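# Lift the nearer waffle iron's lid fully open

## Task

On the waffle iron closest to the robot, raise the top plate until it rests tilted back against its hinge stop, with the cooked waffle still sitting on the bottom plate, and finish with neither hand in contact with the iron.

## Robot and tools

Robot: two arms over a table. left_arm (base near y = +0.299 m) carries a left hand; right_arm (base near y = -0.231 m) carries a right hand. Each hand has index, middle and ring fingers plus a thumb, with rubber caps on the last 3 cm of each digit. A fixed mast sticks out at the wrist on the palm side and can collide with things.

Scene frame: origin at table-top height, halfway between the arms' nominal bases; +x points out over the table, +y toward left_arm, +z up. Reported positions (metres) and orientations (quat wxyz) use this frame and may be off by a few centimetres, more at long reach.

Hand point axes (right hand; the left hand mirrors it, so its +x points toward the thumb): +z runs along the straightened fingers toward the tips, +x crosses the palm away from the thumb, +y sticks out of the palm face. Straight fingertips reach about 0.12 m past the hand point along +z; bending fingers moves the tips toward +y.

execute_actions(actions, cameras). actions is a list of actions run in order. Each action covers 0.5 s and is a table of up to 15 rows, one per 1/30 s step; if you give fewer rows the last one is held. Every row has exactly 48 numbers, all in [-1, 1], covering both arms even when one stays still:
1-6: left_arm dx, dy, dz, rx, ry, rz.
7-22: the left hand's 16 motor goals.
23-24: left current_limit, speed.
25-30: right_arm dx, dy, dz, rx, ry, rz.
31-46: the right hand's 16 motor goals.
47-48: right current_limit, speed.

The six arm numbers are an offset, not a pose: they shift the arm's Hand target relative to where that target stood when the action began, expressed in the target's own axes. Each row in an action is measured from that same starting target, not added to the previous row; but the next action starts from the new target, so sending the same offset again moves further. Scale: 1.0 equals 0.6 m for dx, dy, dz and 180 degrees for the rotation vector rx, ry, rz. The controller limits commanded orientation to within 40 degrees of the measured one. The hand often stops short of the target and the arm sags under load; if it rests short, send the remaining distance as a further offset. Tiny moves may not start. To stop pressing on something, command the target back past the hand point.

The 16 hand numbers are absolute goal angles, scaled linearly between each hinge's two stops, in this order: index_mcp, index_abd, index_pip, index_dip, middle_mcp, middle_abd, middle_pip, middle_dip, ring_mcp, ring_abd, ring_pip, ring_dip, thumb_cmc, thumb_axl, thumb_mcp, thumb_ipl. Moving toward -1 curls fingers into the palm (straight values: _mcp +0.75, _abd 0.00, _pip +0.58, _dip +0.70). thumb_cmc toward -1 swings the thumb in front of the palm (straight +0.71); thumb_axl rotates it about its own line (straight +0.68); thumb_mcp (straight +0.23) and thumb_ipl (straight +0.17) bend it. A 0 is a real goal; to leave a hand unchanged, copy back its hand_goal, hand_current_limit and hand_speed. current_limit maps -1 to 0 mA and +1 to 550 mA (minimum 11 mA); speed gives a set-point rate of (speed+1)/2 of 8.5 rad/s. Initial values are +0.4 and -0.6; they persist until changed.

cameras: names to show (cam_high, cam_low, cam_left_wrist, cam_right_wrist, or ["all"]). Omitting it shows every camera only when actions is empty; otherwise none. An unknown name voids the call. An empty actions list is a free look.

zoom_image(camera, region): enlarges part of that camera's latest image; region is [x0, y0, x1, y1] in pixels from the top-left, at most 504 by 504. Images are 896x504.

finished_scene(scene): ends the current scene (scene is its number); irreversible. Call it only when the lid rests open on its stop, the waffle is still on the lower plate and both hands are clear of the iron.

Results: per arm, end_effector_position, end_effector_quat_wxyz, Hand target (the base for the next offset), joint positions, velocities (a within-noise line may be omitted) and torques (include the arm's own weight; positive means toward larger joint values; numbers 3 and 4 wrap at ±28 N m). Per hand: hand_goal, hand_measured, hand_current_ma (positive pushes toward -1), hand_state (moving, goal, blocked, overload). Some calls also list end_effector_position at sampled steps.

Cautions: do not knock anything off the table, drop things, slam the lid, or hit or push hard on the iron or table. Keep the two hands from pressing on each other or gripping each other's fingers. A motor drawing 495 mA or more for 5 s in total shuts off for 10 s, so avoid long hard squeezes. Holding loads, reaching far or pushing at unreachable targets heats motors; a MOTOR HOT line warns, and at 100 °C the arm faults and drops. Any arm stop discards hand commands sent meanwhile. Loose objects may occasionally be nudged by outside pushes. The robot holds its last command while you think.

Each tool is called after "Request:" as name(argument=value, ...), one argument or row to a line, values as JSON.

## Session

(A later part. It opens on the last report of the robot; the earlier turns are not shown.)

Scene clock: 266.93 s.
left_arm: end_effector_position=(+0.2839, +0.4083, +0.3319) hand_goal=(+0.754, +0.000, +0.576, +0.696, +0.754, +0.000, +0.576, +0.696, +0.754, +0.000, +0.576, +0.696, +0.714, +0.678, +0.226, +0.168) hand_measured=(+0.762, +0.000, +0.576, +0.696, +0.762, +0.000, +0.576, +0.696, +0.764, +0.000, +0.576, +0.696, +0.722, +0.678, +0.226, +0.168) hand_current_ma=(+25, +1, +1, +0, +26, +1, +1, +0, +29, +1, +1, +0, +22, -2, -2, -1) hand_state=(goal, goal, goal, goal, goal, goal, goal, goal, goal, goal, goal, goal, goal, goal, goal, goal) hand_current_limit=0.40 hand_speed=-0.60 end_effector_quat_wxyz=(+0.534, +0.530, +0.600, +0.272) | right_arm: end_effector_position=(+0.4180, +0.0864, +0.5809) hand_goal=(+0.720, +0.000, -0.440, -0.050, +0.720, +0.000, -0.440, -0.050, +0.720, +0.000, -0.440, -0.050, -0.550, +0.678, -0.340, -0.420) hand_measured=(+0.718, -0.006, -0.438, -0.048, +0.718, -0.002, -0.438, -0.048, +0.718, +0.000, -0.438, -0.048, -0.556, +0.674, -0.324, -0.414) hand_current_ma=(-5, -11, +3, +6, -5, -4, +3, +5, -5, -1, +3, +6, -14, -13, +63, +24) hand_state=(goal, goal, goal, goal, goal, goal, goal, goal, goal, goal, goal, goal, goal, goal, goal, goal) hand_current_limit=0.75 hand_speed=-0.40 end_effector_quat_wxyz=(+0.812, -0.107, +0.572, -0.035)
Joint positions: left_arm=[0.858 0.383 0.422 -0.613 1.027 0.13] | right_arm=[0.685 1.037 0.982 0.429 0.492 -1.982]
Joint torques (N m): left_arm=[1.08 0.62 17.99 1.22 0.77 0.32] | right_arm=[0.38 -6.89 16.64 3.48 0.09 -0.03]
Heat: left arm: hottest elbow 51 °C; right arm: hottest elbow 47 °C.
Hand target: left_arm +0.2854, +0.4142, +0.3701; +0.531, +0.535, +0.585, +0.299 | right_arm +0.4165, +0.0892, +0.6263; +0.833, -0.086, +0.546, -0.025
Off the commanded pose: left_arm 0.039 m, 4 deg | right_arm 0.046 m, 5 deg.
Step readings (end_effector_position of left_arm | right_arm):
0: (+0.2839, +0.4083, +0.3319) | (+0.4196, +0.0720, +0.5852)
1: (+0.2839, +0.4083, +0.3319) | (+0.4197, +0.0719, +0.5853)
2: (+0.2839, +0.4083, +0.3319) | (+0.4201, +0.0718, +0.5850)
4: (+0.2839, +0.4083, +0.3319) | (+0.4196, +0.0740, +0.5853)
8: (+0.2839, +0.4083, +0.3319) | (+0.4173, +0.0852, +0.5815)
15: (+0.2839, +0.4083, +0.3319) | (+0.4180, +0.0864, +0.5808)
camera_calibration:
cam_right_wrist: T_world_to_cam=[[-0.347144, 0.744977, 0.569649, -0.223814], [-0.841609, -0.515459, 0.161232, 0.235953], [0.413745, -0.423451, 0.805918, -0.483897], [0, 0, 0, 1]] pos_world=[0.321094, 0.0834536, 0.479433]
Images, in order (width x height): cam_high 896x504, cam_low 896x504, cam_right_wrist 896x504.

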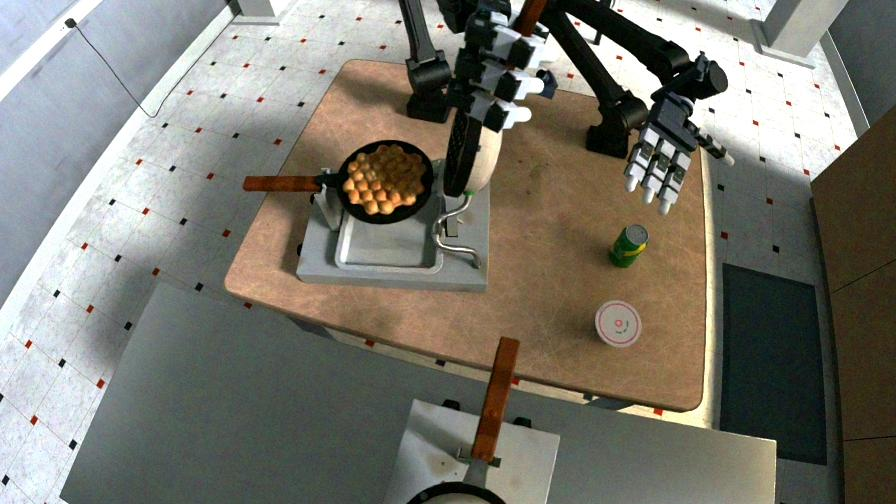

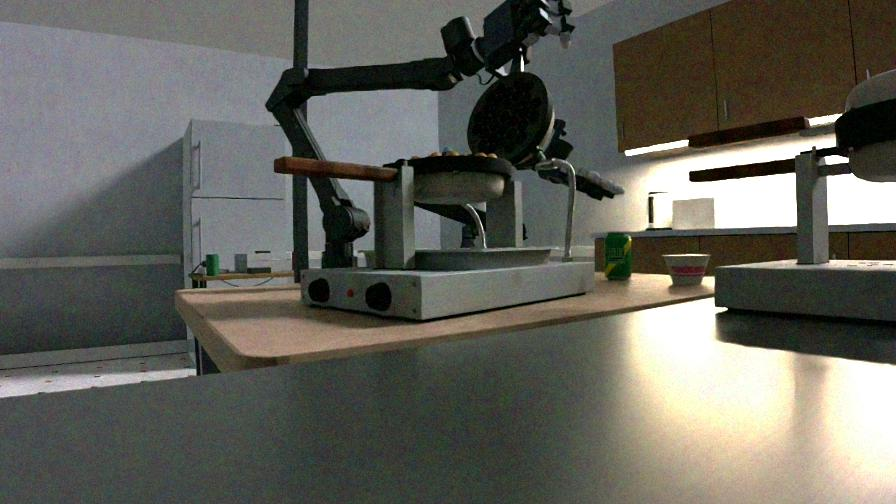

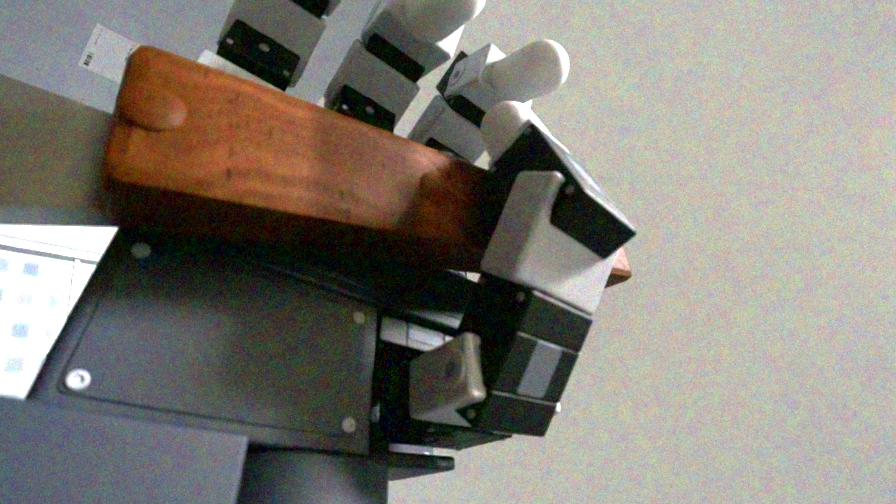

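Request:
execute_actions(
  actions=[
    [[0,0,0,0,0,0,0.754,0,0.576,0.696,0.754,0,0.576,0.696,0.754,0,0.576,0.696,0.714,0.678,0.226,0.168,0.4,-0.6,0.01,0.04,-0.004,0,0,-0.004,0.72,0,-0.44,-0.05,0.72,0,-0.44,-0.05,0.72,0,-0.44,-0.05,-0.55,0.678,-0.34,-0.42,0.75,-0.4]],
  ],
  cameras=["cam_low","cam_right_wrist","cam_high"],
)

Request:
zoom_image(
  camera="cam_low",
  region=[360, 0, 600, 200],
)

Scene clock: 271.53 s.
left_arm: end_effector_position=(+0.2839, +0.4083, +0.3319) hand_goal=(+0.754, +0.000, +0.576, +0.696, +0.754, +0.000, +0.576, +0.696, +0.754, +0.000, +0.576, +0.696, +0.714, +0.678, +0.226, +0.168) hand_measured=(+0.762, +0.000, +0.576, +0.696, +0.762, +0.000, +0.576, +0.696, +0.764, +0.000, +0.576, +0.696, +0.722, +0.678, +0.226, +0.168) hand_current_ma=(+25, +1, +1, +0, +26, +1, +1, +0, +29, +1, +1, +0, +22, -2, -2, -1) hand_state=(goal, goal, goal, goal, goal, goal, goal, goal, goal, goal, goal, goal, goal, goal, goal, goal) hand_current_limit=0.40 hand_speed=-0.60 end_effector_quat_wxyz=(+0.534, +0.530, +0.600, +0.272) | right_arm: end_effector_position=(+0.4214, +0.0887, +0.5802) hand_goal=(+0.720, +0.000, -0.440, -0.050, +0.720, +0.000, -0.440, -0.050, +0.720, +0.000, -0.440, -0.050, -0.550, +0.678, -0.340, -0.420) hand_measured=(+0.718, -0.006, -0.438, -0.048, +0.718, -0.002, -0.438, -0.048, +0.718, +0.000, -0.438, -0.048, -0.556, +0.674, -0.336, -0.418) hand_current_ma=(-5, -11, +3, +6, -5, -4, +3, +5, -5, -1, +3, +6, -14, -13, +15, +8) hand_state=(goal, goal, goal, goal, goal, goal, goal, goal, goal, goal, goal, goal, goal, goal, goal, goal) hand_current_limit=0.75 hand_speed=-0.40 end_effector_quat_wxyz=(+0.816, -0.099, +0.566, -0.063)
Joint positions: left_arm=[0.858 0.383 0.422 -0.613 1.027 0.13] | right_arm=[0.708 1.055 0.982 0.484 0.551 -2.045]
Joint torques (N m): left_arm=[1.03 0.5 18.02 1.26 0.77 0.33] | right_arm=[2.84 -5.36 16.14 3.21 -0.5 0.18]
Heat: left arm: hottest elbow 51 °C; right arm: hottest elbow 47 °C.
Hand target: left_arm +0.2854, +0.4142, +0.3701; +0.531, +0.535, +0.585, +0.299 | right_arm +0.4154, +0.1120, +0.6157; +0.833, -0.089, +0.545, -0.030
Off the commanded pose: left_arm 0.039 m, 4 deg | right_arm 0.043 m, 5 deg.
Step readings (end_effector_position of left_arm | right_arm):
0: (+0.2839, +0.4083, +0.3319) | (+0.4180, +0.0864, +0.5810)
1: (+0.2839, +0.4083, +0.3319) | (+0.4182, +0.0863, +0.5808)
2: (+0.2839, +0.4083, +0.3319) | (+0.4184, +0.0868, +0.5808)
4: (+0.2839, +0.4083, +0.3319) | (+0.4194, +0.0877, +0.5806)
8: (+0.2839, +0.4083, +0.3319) | (+0.4208, +0.0878, +0.5808)
15: (+0.2839, +0.4083, +0.3319) | (+0.4215, +0.0884, +0.5805)
camera_calibration:
cam_right_wrist: T_world_to_cam=[[-0.319235, 0.773181, 0.547978, -0.225724], [-0.870994, -0.467239, 0.151847, 0.253683], [0.373442, -0.42881, 0.822595, -0.475988], [0, 0, 0, 1]] pos_world=[0.326651, 0.0889472, 0.476716]
Images, in order (width x height): cam_high 896x504, cam_low 896x504, cam_right_wrist 896x504.

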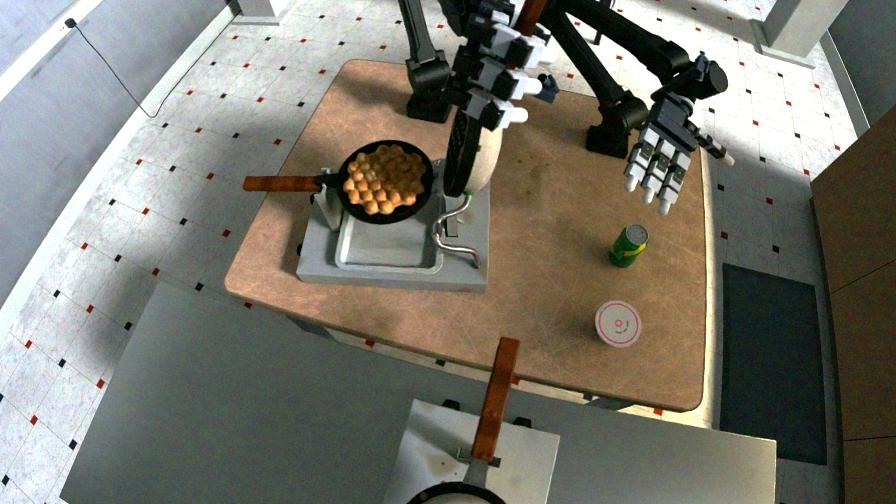

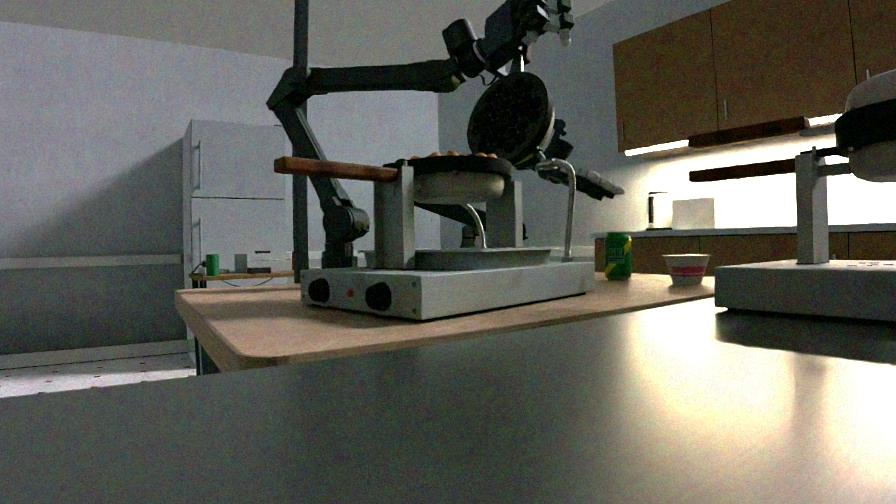

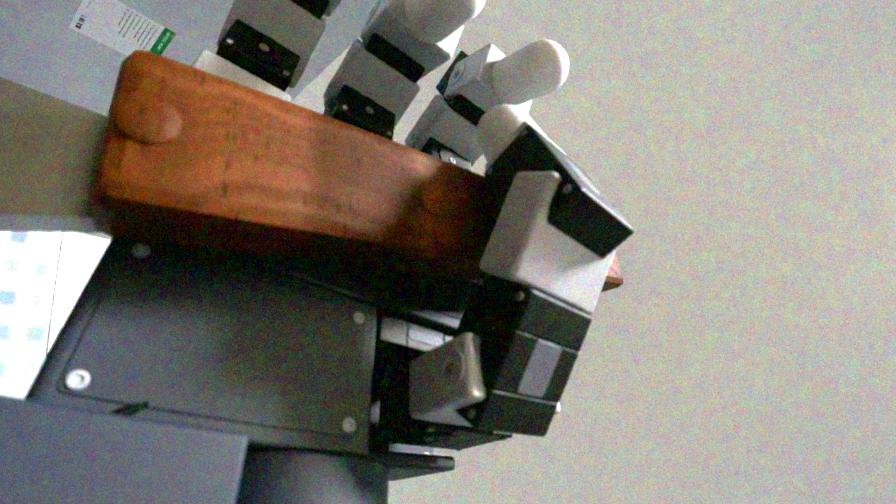

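Scaled by 2.100 from the camera's 896x504 image, which has a finer 1280x720 frame.

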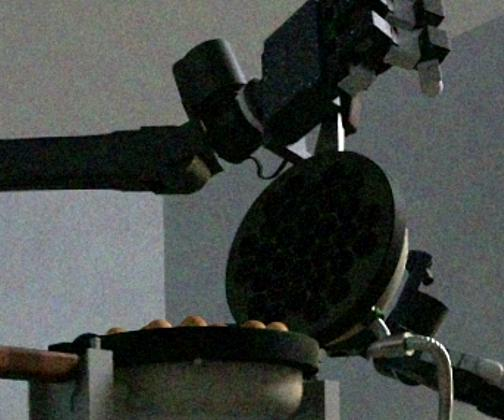

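Request:
execute_actions(
  actions=[
    [[0,0,0,0,0,0,0.754,0,0.576,0.696,0.754,0,0.576,0.696,0.754,0,0.576,0.696,0.714,0.678,0.226,0.168,0.4,-0.6,-0.015,-0.05,0.01,0,0,0,0.72,0,-0.44,-0.05,0.72,0,-0.44,-0.05,0.72,0,-0.44,-0.05,-0.55,0.678,0.1,0.1,0.75,-0.4]],
    [[0,0,0,0,0,0,0.754,0,0.576,0.696,0.754,0,0.576,0.696,0.754,0,0.576,0.696,0.714,0.678,0.226,0.168,0.4,-0.6,0,-0.01,0,0,0,0,0.754,0,0.3,0.4,0.754,0,0.3,0.4,0.754,0,0.3,0.4,-0.3,0.678,0.226,0.168,0.4,-0.4]],
  ],
  cameras=["cam_low","cam_right_wrist","cam_high"],
)

Request:
zoom_image(
  camera="cam_low",
  region=[360, 0, 600, 200],
)

Scene clock: 278.13 s.
left_arm: end_effector_position=(+0.2839, +0.4083, +0.3319) hand_goal=(+0.754, +0.000, +0.576, +0.696, +0.754, +0.000, +0.576, +0.696, +0.754, +0.000, +0.576, +0.696, +0.714, +0.678, +0.226, +0.168) hand_measured=(+0.762, +0.000, +0.576, +0.696, +0.762, +0.000, +0.576, +0.696, +0.764, +0.000, +0.576, +0.696, +0.722, +0.678, +0.226, +0.168) hand_current_ma=(+25, +1, +1, +0, +26, +1, +1, +0, +29, +1, +1, +0, +22, -2, -2, -1) hand_state=(goal, goal, goal, goal, goal, goal, goal, goal, goal, goal, goal, goal, goal, goal, goal, goal) hand_current_limit=0.40 hand_speed=-0.60 end_effector_quat_wxyz=(+0.534, +0.530, +0.600, +0.272) | right_arm: end_effector_position=(+0.4231, +0.0882, +0.5867) hand_goal=(+0.754, +0.000, +0.300, +0.400, +0.754, +0.000, +0.300, +0.400, +0.754, +0.000, +0.300, +0.400, -0.300, +0.678, +0.226, +0.168) hand_measured=(+0.748, -0.006, +0.296, +0.396, +0.748, -0.002, +0.296, +0.398, +0.748, +0.000, +0.296, +0.396, -0.318, +0.676, +0.226, +0.166) hand_current_ma=(-17, -11, -10, -7, -16, -4, -10, -5, -17, -1, -9, -7, -53, -6, -2, -5) hand_state=(goal, goal, goal, goal, goal, goal, goal, goal, goal, goal, goal, goal, goal, goal, goal, goal) hand_current_limit=0.40 hand_speed=-0.40 end_effector_quat_wxyz=(+0.817, -0.111, +0.565, -0.039)
Joint positions: left_arm=[0.858 0.383 0.422 -0.613 1.027 0.13] | right_arm=[0.676 1.053 1.002 0.441 0.475 -1.997]
Joint torques (N m): left_arm=[1.14 0.5 18.13 1.26 0.78 0.34] | right_arm=[-1.49 -9.47 15.84 1.48 -0.31 0.09]
Heat: left arm: hottest elbow 51 °C; right arm: hottest elbow 46 °C.
Hand target: left_arm +0.2854, +0.4142, +0.3701; +0.531, +0.535, +0.585, +0.299 | right_arm +0.4190, +0.0785, +0.6329; +0.833, -0.089, +0.545, -0.030
Off the commanded pose: left_arm 0.039 m, 4 deg | right_arm 0.047 m, 4 deg.
Step readings (end_effector_position of left_arm | right_arm):
0: (+0.2839, +0.4083, +0.3319) | (+0.4214, +0.0887, +0.5802)
1: (+0.2839, +0.4083, +0.3319) | (+0.4214, +0.0888, +0.5802)
2: (+0.2839, +0.4083, +0.3319) | (+0.4209, +0.0894, +0.5802)
4: (+0.2839, +0.4083, +0.3319) | (+0.4206, +0.0897, +0.5810)
8: (+0.2839, +0.4083, +0.3319) | (+0.4204, +0.0909, +0.5848)
15: (+0.2839, +0.4083, +0.3319) | (+0.4195, +0.0920, +0.5882)
16: (+0.2839, +0.4083, +0.3319) | (+0.4195, +0.0921, +0.5881)
17: (+0.2839, +0.4083, +0.3319) | (+0.4197, +0.0921, +0.5878)
19: (+0.2839, +0.4083, +0.3319) | (+0.4201, +0.0920, +0.5872)
23: (+0.2839, +0.4083, +0.3319) | (+0.4217, +0.0898, +0.5870)
30: (+0.2839, +0.4083, +0.3319) | (+0.4232, +0.0881, +0.5866)
camera_calibration:
cam_right_wrist: T_world_to_cam=[[-0.358088, 0.750411, 0.555568, -0.21425], [-0.843701, -0.514928, 0.151715, 0.246655], [0.399927, -0.414406, 0.817512, -0.49163], [0, 0, 0, 1]] pos_world=[0.327998, 0.0840507, 0.483523]
Images, in order (width x height): cam_high 896x504, cam_low 896x504, cam_right_wrist 896x504.

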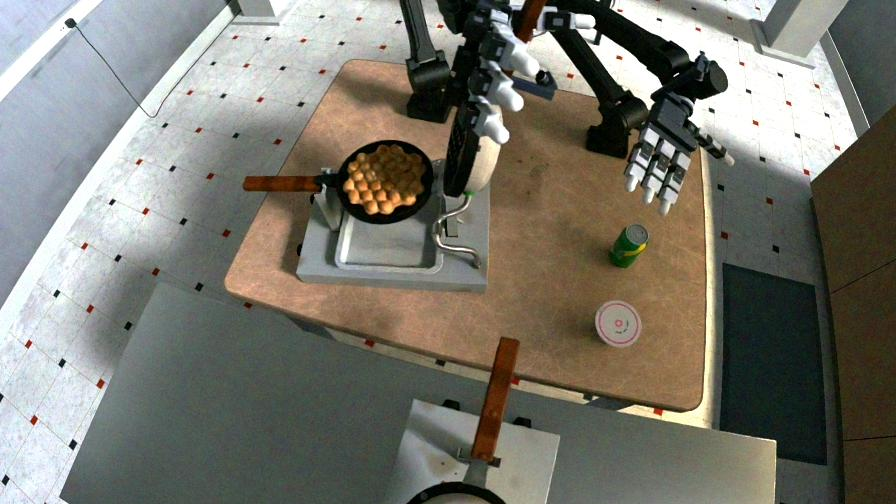

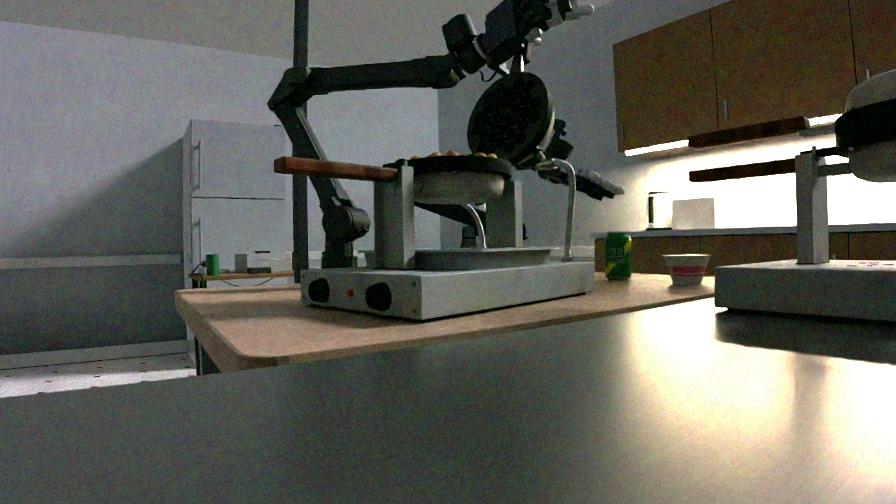

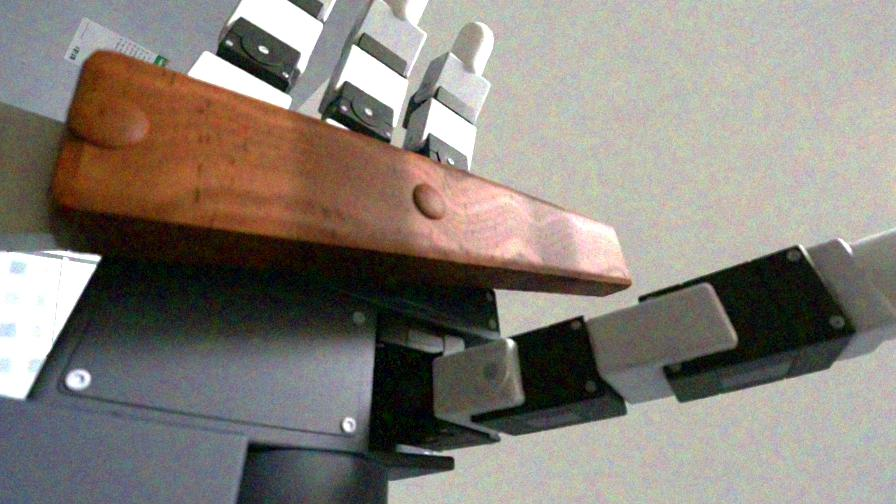

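Scaled by 2.100 from the camera's 896x504 image, which has a finer 1280x720 frame.

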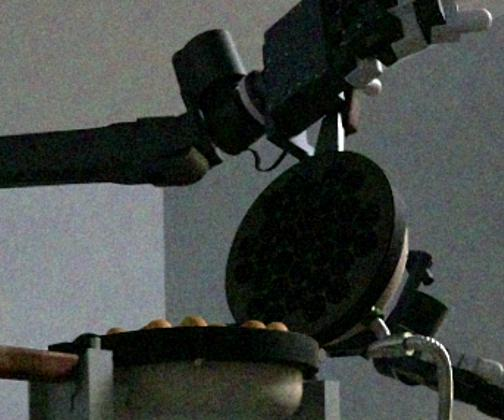

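Request:
execute_actions(
  actions=[
    [[0,0,0,0,0,0,0.754,0,0.576,0.696,0.754,0,0.576,0.696,0.754,0,0.576,0.696,0.714,0.678,0.226,0.168,0.4,-0.6,0,-0.01,0,0,0,0,0.754,0,0.576,0.696,0.754,0,0.576,0.696,0.754,0,0.576,0.696,0.1,0.678,0.226,0.168,0.4,-0.4]],
    [[0,0,0,0,0,0,0.754,0,0.576,0.696,0.754,0,0.576,0.696,0.754,0,0.576,0.696,0.714,0.678,0.226,0.168,0.4,-0.6,-0.01,-0.07,-0.01,0,0,0.01,0.754,0,0.576,0.696,0.754,0,0.576,0.696,0.754,0,0.576,0.696,0.3,0.678,0.226,0.168,0.4,-0.4]],
  ],
  cameras=["cam_low","cam_right_wrist","cam_high"],
)

Request:
zoom_image(
  camera="cam_low",
  region=[360, 0, 600, 200],
)

Scene clock: 288.50 s.
left_arm: end_effector_position=(+0.2839, +0.4083, +0.3319) hand_goal=(+0.754, +0.000, +0.576, +0.696, +0.754, +0.000, +0.576, +0.696, +0.754, +0.000, +0.576, +0.696, +0.714, +0.678, +0.226, +0.168) hand_measured=(+0.762, +0.000, +0.576, +0.696, +0.762, +0.000, +0.576, +0.696, +0.764, +0.000, +0.576, +0.696, +0.722, +0.678, +0.226, +0.168) hand_current_ma=(+25, +1, +1, +0, +26, +1, +1, +0, +29, +1, +1, +0, +22, -2, -2, -1) hand_state=(goal, goal, goal, goal, goal, goal, goal, goal, goal, goal, goal, goal, goal, goal, goal, goal) hand_current_limit=0.40 hand_speed=-0.60 end_effector_quat_wxyz=(+0.534, +0.530, +0.600, +0.272) | right_arm: end_effector_position=(+0.4136, +0.0360, +0.6188) hand_goal=(+0.754, +0.000, +0.576, +0.696, +0.754, +0.000, +0.576, +0.696, +0.754, +0.000, +0.576, +0.696, +0.300, +0.678, +0.226, +0.168) hand_measured=(+0.752, -0.006, +0.574, +0.692, +0.752, -0.002, +0.574, +0.694, +0.750, -0.002, +0.574, +0.692, +0.290, +0.676, +0.226, +0.166) hand_current_ma=(-7, -11, -6, -7, -6, -4, -6, -5, -7, -2, -6, -7, -30, -6, -1, -5) hand_state=(goal, goal, goal, goal, goal, goal, goal, goal, goal, goal, goal, goal, goal, goal, goal, goal) hand_current_limit=0.40 hand_speed=-0.40 end_effector_quat_wxyz=(+0.825, -0.091, +0.557, -0.022)
Joint positions: left_arm=[0.858 0.383 0.422 -0.613 1.027 0.13] | right_arm=[0.561 0.958 1.002 0.358 0.373 -1.913]
Joint torques (N m): left_arm=[0.91 0.56 18.04 1.24 0.78 0.31] | right_arm=[-1.14 -7.36 14.41 1.43 -0.28 0.03]
Heat: left arm: hottest elbow 51 °C; right arm: hottest elbow 48 °C.
Hand target: left_arm +0.2854, +0.4142, +0.3701; +0.531, +0.535, +0.585, +0.299 | right_arm +0.4135, +0.0316, +0.6446; +0.833, -0.081, +0.547, -0.017
Off the commanded pose: left_arm 0.039 m, 4 deg | right_arm 0.026 m, 2 deg.
Step readings (end_effector_position of left_arm | right_arm):
0: (+0.2839, +0.4083, +0.3319) | (+0.4231, +0.0882, +0.5867)
1: (+0.2839, +0.4083, +0.3319) | (+0.4230, +0.0883, +0.5866)
2: (+0.2839, +0.4083, +0.3319) | (+0.4229, +0.0883, +0.5865)
4: (+0.2839, +0.4083, +0.3319) | (+0.4234, +0.0880, +0.5859)
8: (+0.2839, +0.4083, +0.3319) | (+0.4241, +0.0846, +0.5873)
15: (+0.2839, +0.4083, +0.3319) | (+0.4231, +0.0821, +0.5898)
16: (+0.2839, +0.4083, +0.3319) | (+0.4230, +0.0822, +0.5898)
17: (+0.2839, +0.4083, +0.3319) | (+0.4226, +0.0814, +0.5899)
19: (+0.2839, +0.4083, +0.3319) | (+0.4215, +0.0775, +0.5908)
23: (+0.2839, +0.4083, +0.3319) | (+0.4213, +0.0525, +0.6043)
30: (+0.2839, +0.4083, +0.3319) | (+0.4134, +0.0354, +0.6202)
camera_calibration:
cam_right_wrist: T_world_to_cam=[[-0.376398, 0.717103, 0.586591, -0.206828], [-0.841828, -0.529104, 0.106649, 0.234533], [0.386846, -0.453666, 0.802831, -0.519865], [0, 0, 0, 1]] pos_world=[0.320695, 0.0365639, 0.513674]
Images, in order (width x height): cam_high 896x504, cam_low 896x504, cam_right_wrist 896x504.

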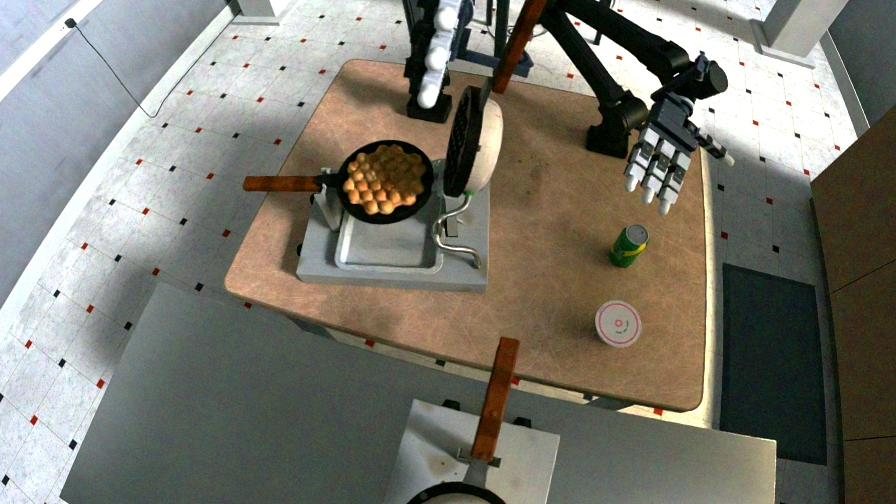

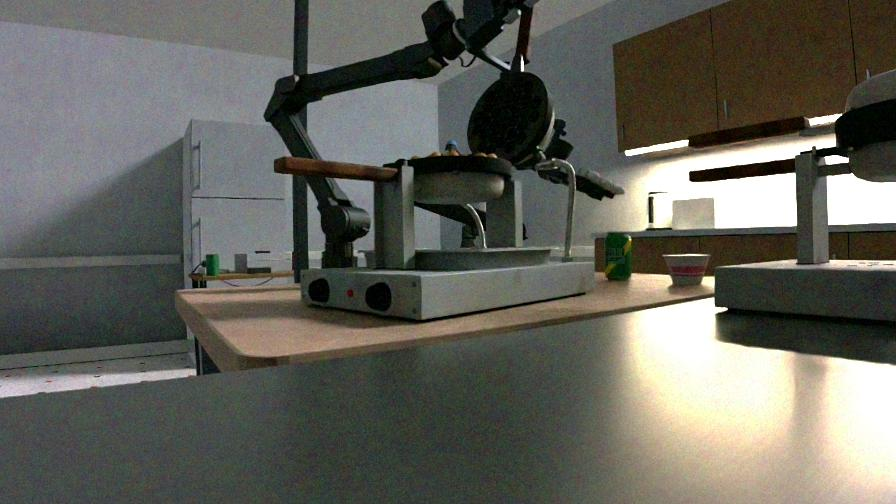

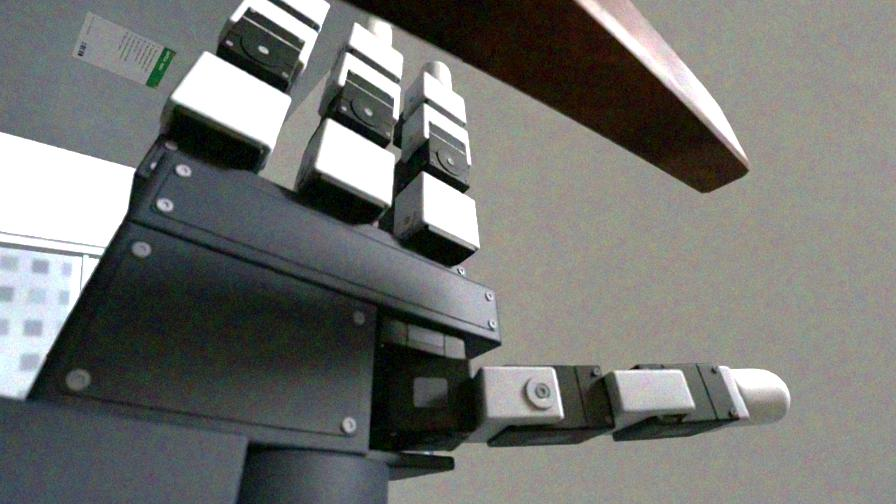

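Scaled by 2.100 from the camera's 896x504 image, which has a finer 1280x720 frame.

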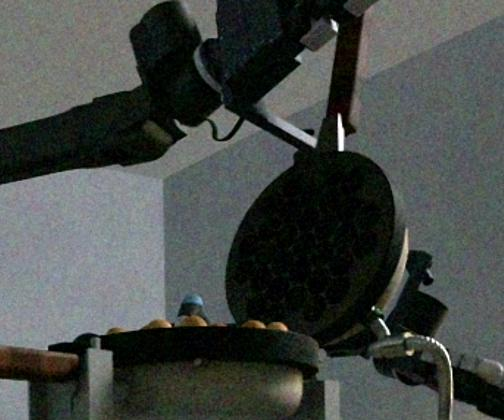

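Request:
execute_actions(
  actions=[
    [[0,0,0,0,0,0,0.754,0,0.576,0.696,0.754,0,0.576,0.696,0.754,0,0.576,0.696,0.714,0.678,0.226,0.168,0.4,-0.6,-0.01,-0.10,-0.04,0,0,0.01,0.754,0,0.576,0.696,0.754,0,0.576,0.696,0.754,0,0.576,0.696,0.714,0.678,0.226,0.168,0.4,-0.4]],
    [[0,0,0,0,0,0,0.754,0,0.576,0.696,0.754,0,0.576,0.696,0.754,0,0.576,0.696,0.714,0.678,0.226,0.168,0.4,-0.6,0,-0.10,-0.07,0,0,0.02,0.754,0,0.576,0.696,0.754,0,0.576,0.696,0.754,0,0.576,0.696,0.714,0.678,0.226,0.168,0.4,-0.4]],
  ],
  cameras=["cam_low","cam_high"],
)

Request:
zoom_image(
  camera="cam_high",
  region=[220, 20, 560, 320],
)

Scene clock: 296.10 s.
left_arm: end_effector_position=(+0.2839, +0.4083, +0.3319) hand_goal=(+0.754, +0.000, +0.576, +0.696, +0.754, +0.000, +0.576, +0.696, +0.754, +0.000, +0.576, +0.696, +0.714, +0.678, +0.226, +0.168) hand_measured=(+0.762, +0.000, +0.576, +0.696, +0.762, +0.000, +0.576, +0.696, +0.764, +0.000, +0.576, +0.696, +0.722, +0.678, +0.226, +0.168) hand_current_ma=(+25, +1, +1, +0, +26, +1, +1, +0, +29, +1, +1, +0, +22, -2, -2, -1) hand_state=(goal, goal, goal, goal, goal, goal, goal, goal, goal, goal, goal, goal, goal, goal, goal, goal) hand_current_limit=0.40 hand_speed=-0.60 end_effector_quat_wxyz=(+0.534, +0.530, +0.600, +0.272) | right_arm: end_effector_position=(+0.3561, -0.0902, +0.6440) hand_goal=(+0.754, +0.000, +0.576, +0.696, +0.754, +0.000, +0.576, +0.696, +0.754, +0.000, +0.576, +0.696, +0.714, +0.678, +0.226, +0.168) hand_measured=(+0.752, -0.006, +0.574, +0.694, +0.752, -0.002, +0.574, +0.694, +0.752, -0.002, +0.574, +0.694, +0.712, +0.676, +0.226, +0.166) hand_current_ma=(-3, -11, -5, -6, -3, -5, -5, -5, -3, -4, -5, -6, -4, -6, +0, -5) hand_state=(goal, goal, goal, goal, goal, goal, goal, goal, goal, goal, goal, goal, goal, goal, goal, goal) hand_current_limit=0.40 hand_speed=-0.40 end_effector_quat_wxyz=(+0.837, -0.058, +0.543, +0.022)
Joint positions: left_arm=[0.858 0.383 0.422 -0.613 1.027 0.13] | right_arm=[0.185 0.7 0.907 0.207 0.026 -1.663]
Joint torques (N m): left_arm=[1.2 0.62 18.06 1.22 0.74 0.32] | right_arm=[-1.79 -2.96 10.22 1.62 -0.09 0.04]
Heat: left arm: hottest elbow 52 °C; right arm: hottest elbow 47 °C.
Hand target: left_arm +0.2854, +0.4142, +0.3701; +0.531, +0.535, +0.585, +0.299 | right_arm +0.3587, -0.0940, +0.6412; +0.833, -0.055, +0.550, +0.023
Off the commanded pose: left_arm 0.039 m, 4 deg | right_arm 0.006 m, 1 deg.
Step readings (end_effector_position of left_arm | right_arm):
0: (+0.2839, +0.4083, +0.3319) | (+0.4136, +0.0360, +0.6189)
1: (+0.2839, +0.4083, +0.3319) | (+0.4135, +0.0363, +0.6187)
2: (+0.2839, +0.4083, +0.3319) | (+0.4127, +0.0354, +0.6185)
4: (+0.2839, +0.4083, +0.3319) | (+0.4104, +0.0299, +0.6190)
8: (+0.2839, +0.4083, +0.3319) | (+0.4057, -0.0056, +0.6340)
15: (+0.2839, +0.4083, +0.3319) | (+0.3854, -0.0283, +0.6574)
16: (+0.2839, +0.4083, +0.3319) | (+0.3850, -0.0279, +0.6572)
17: (+0.2839, +0.4083, +0.3319) | (+0.3840, -0.0284, +0.6544)
19: (+0.2839, +0.4083, +0.3319) | (+0.3812, -0.0356, +0.6444)
23: (+0.2839, +0.4083, +0.3319) | (+0.3753, -0.0711, +0.6296)
30: (+0.2839, +0.4083, +0.3319) | (+0.3567, -0.0892, +0.6436)
Images, in order (width x height): cam_high 896x504, cam_low 896x504.

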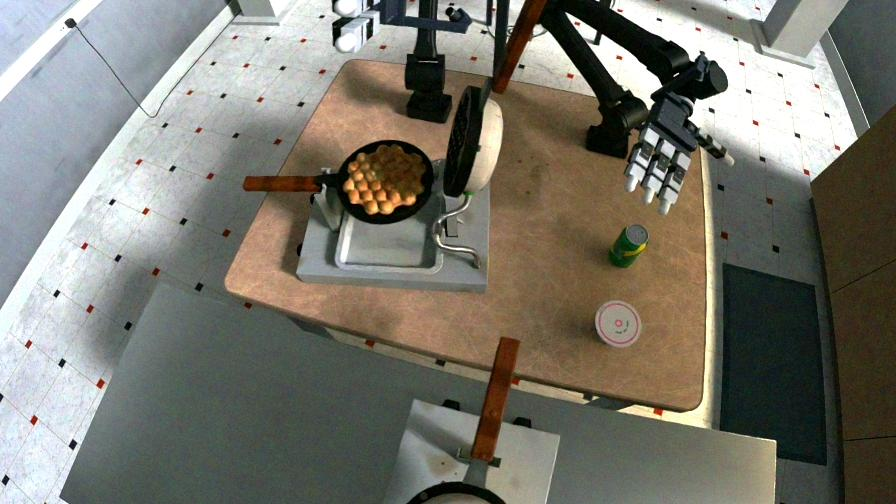

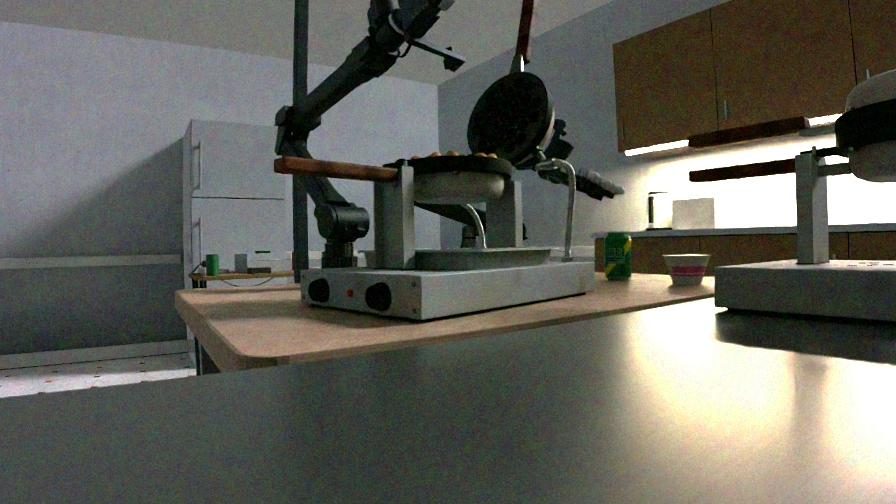

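Scaled by 1.482 from the camera's 896x504 image, which has a finer 1280x720 frame.

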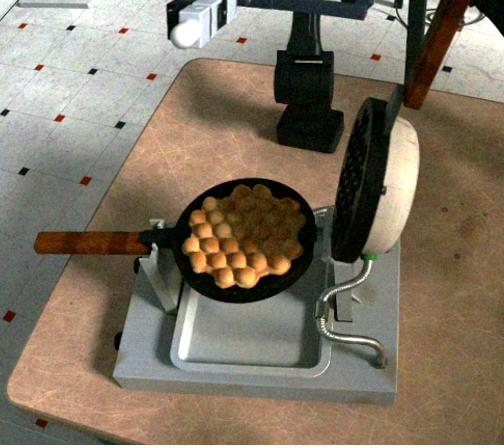

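Request:
finished_scene(
  scene=3,
)

The scene is finished: the task was done.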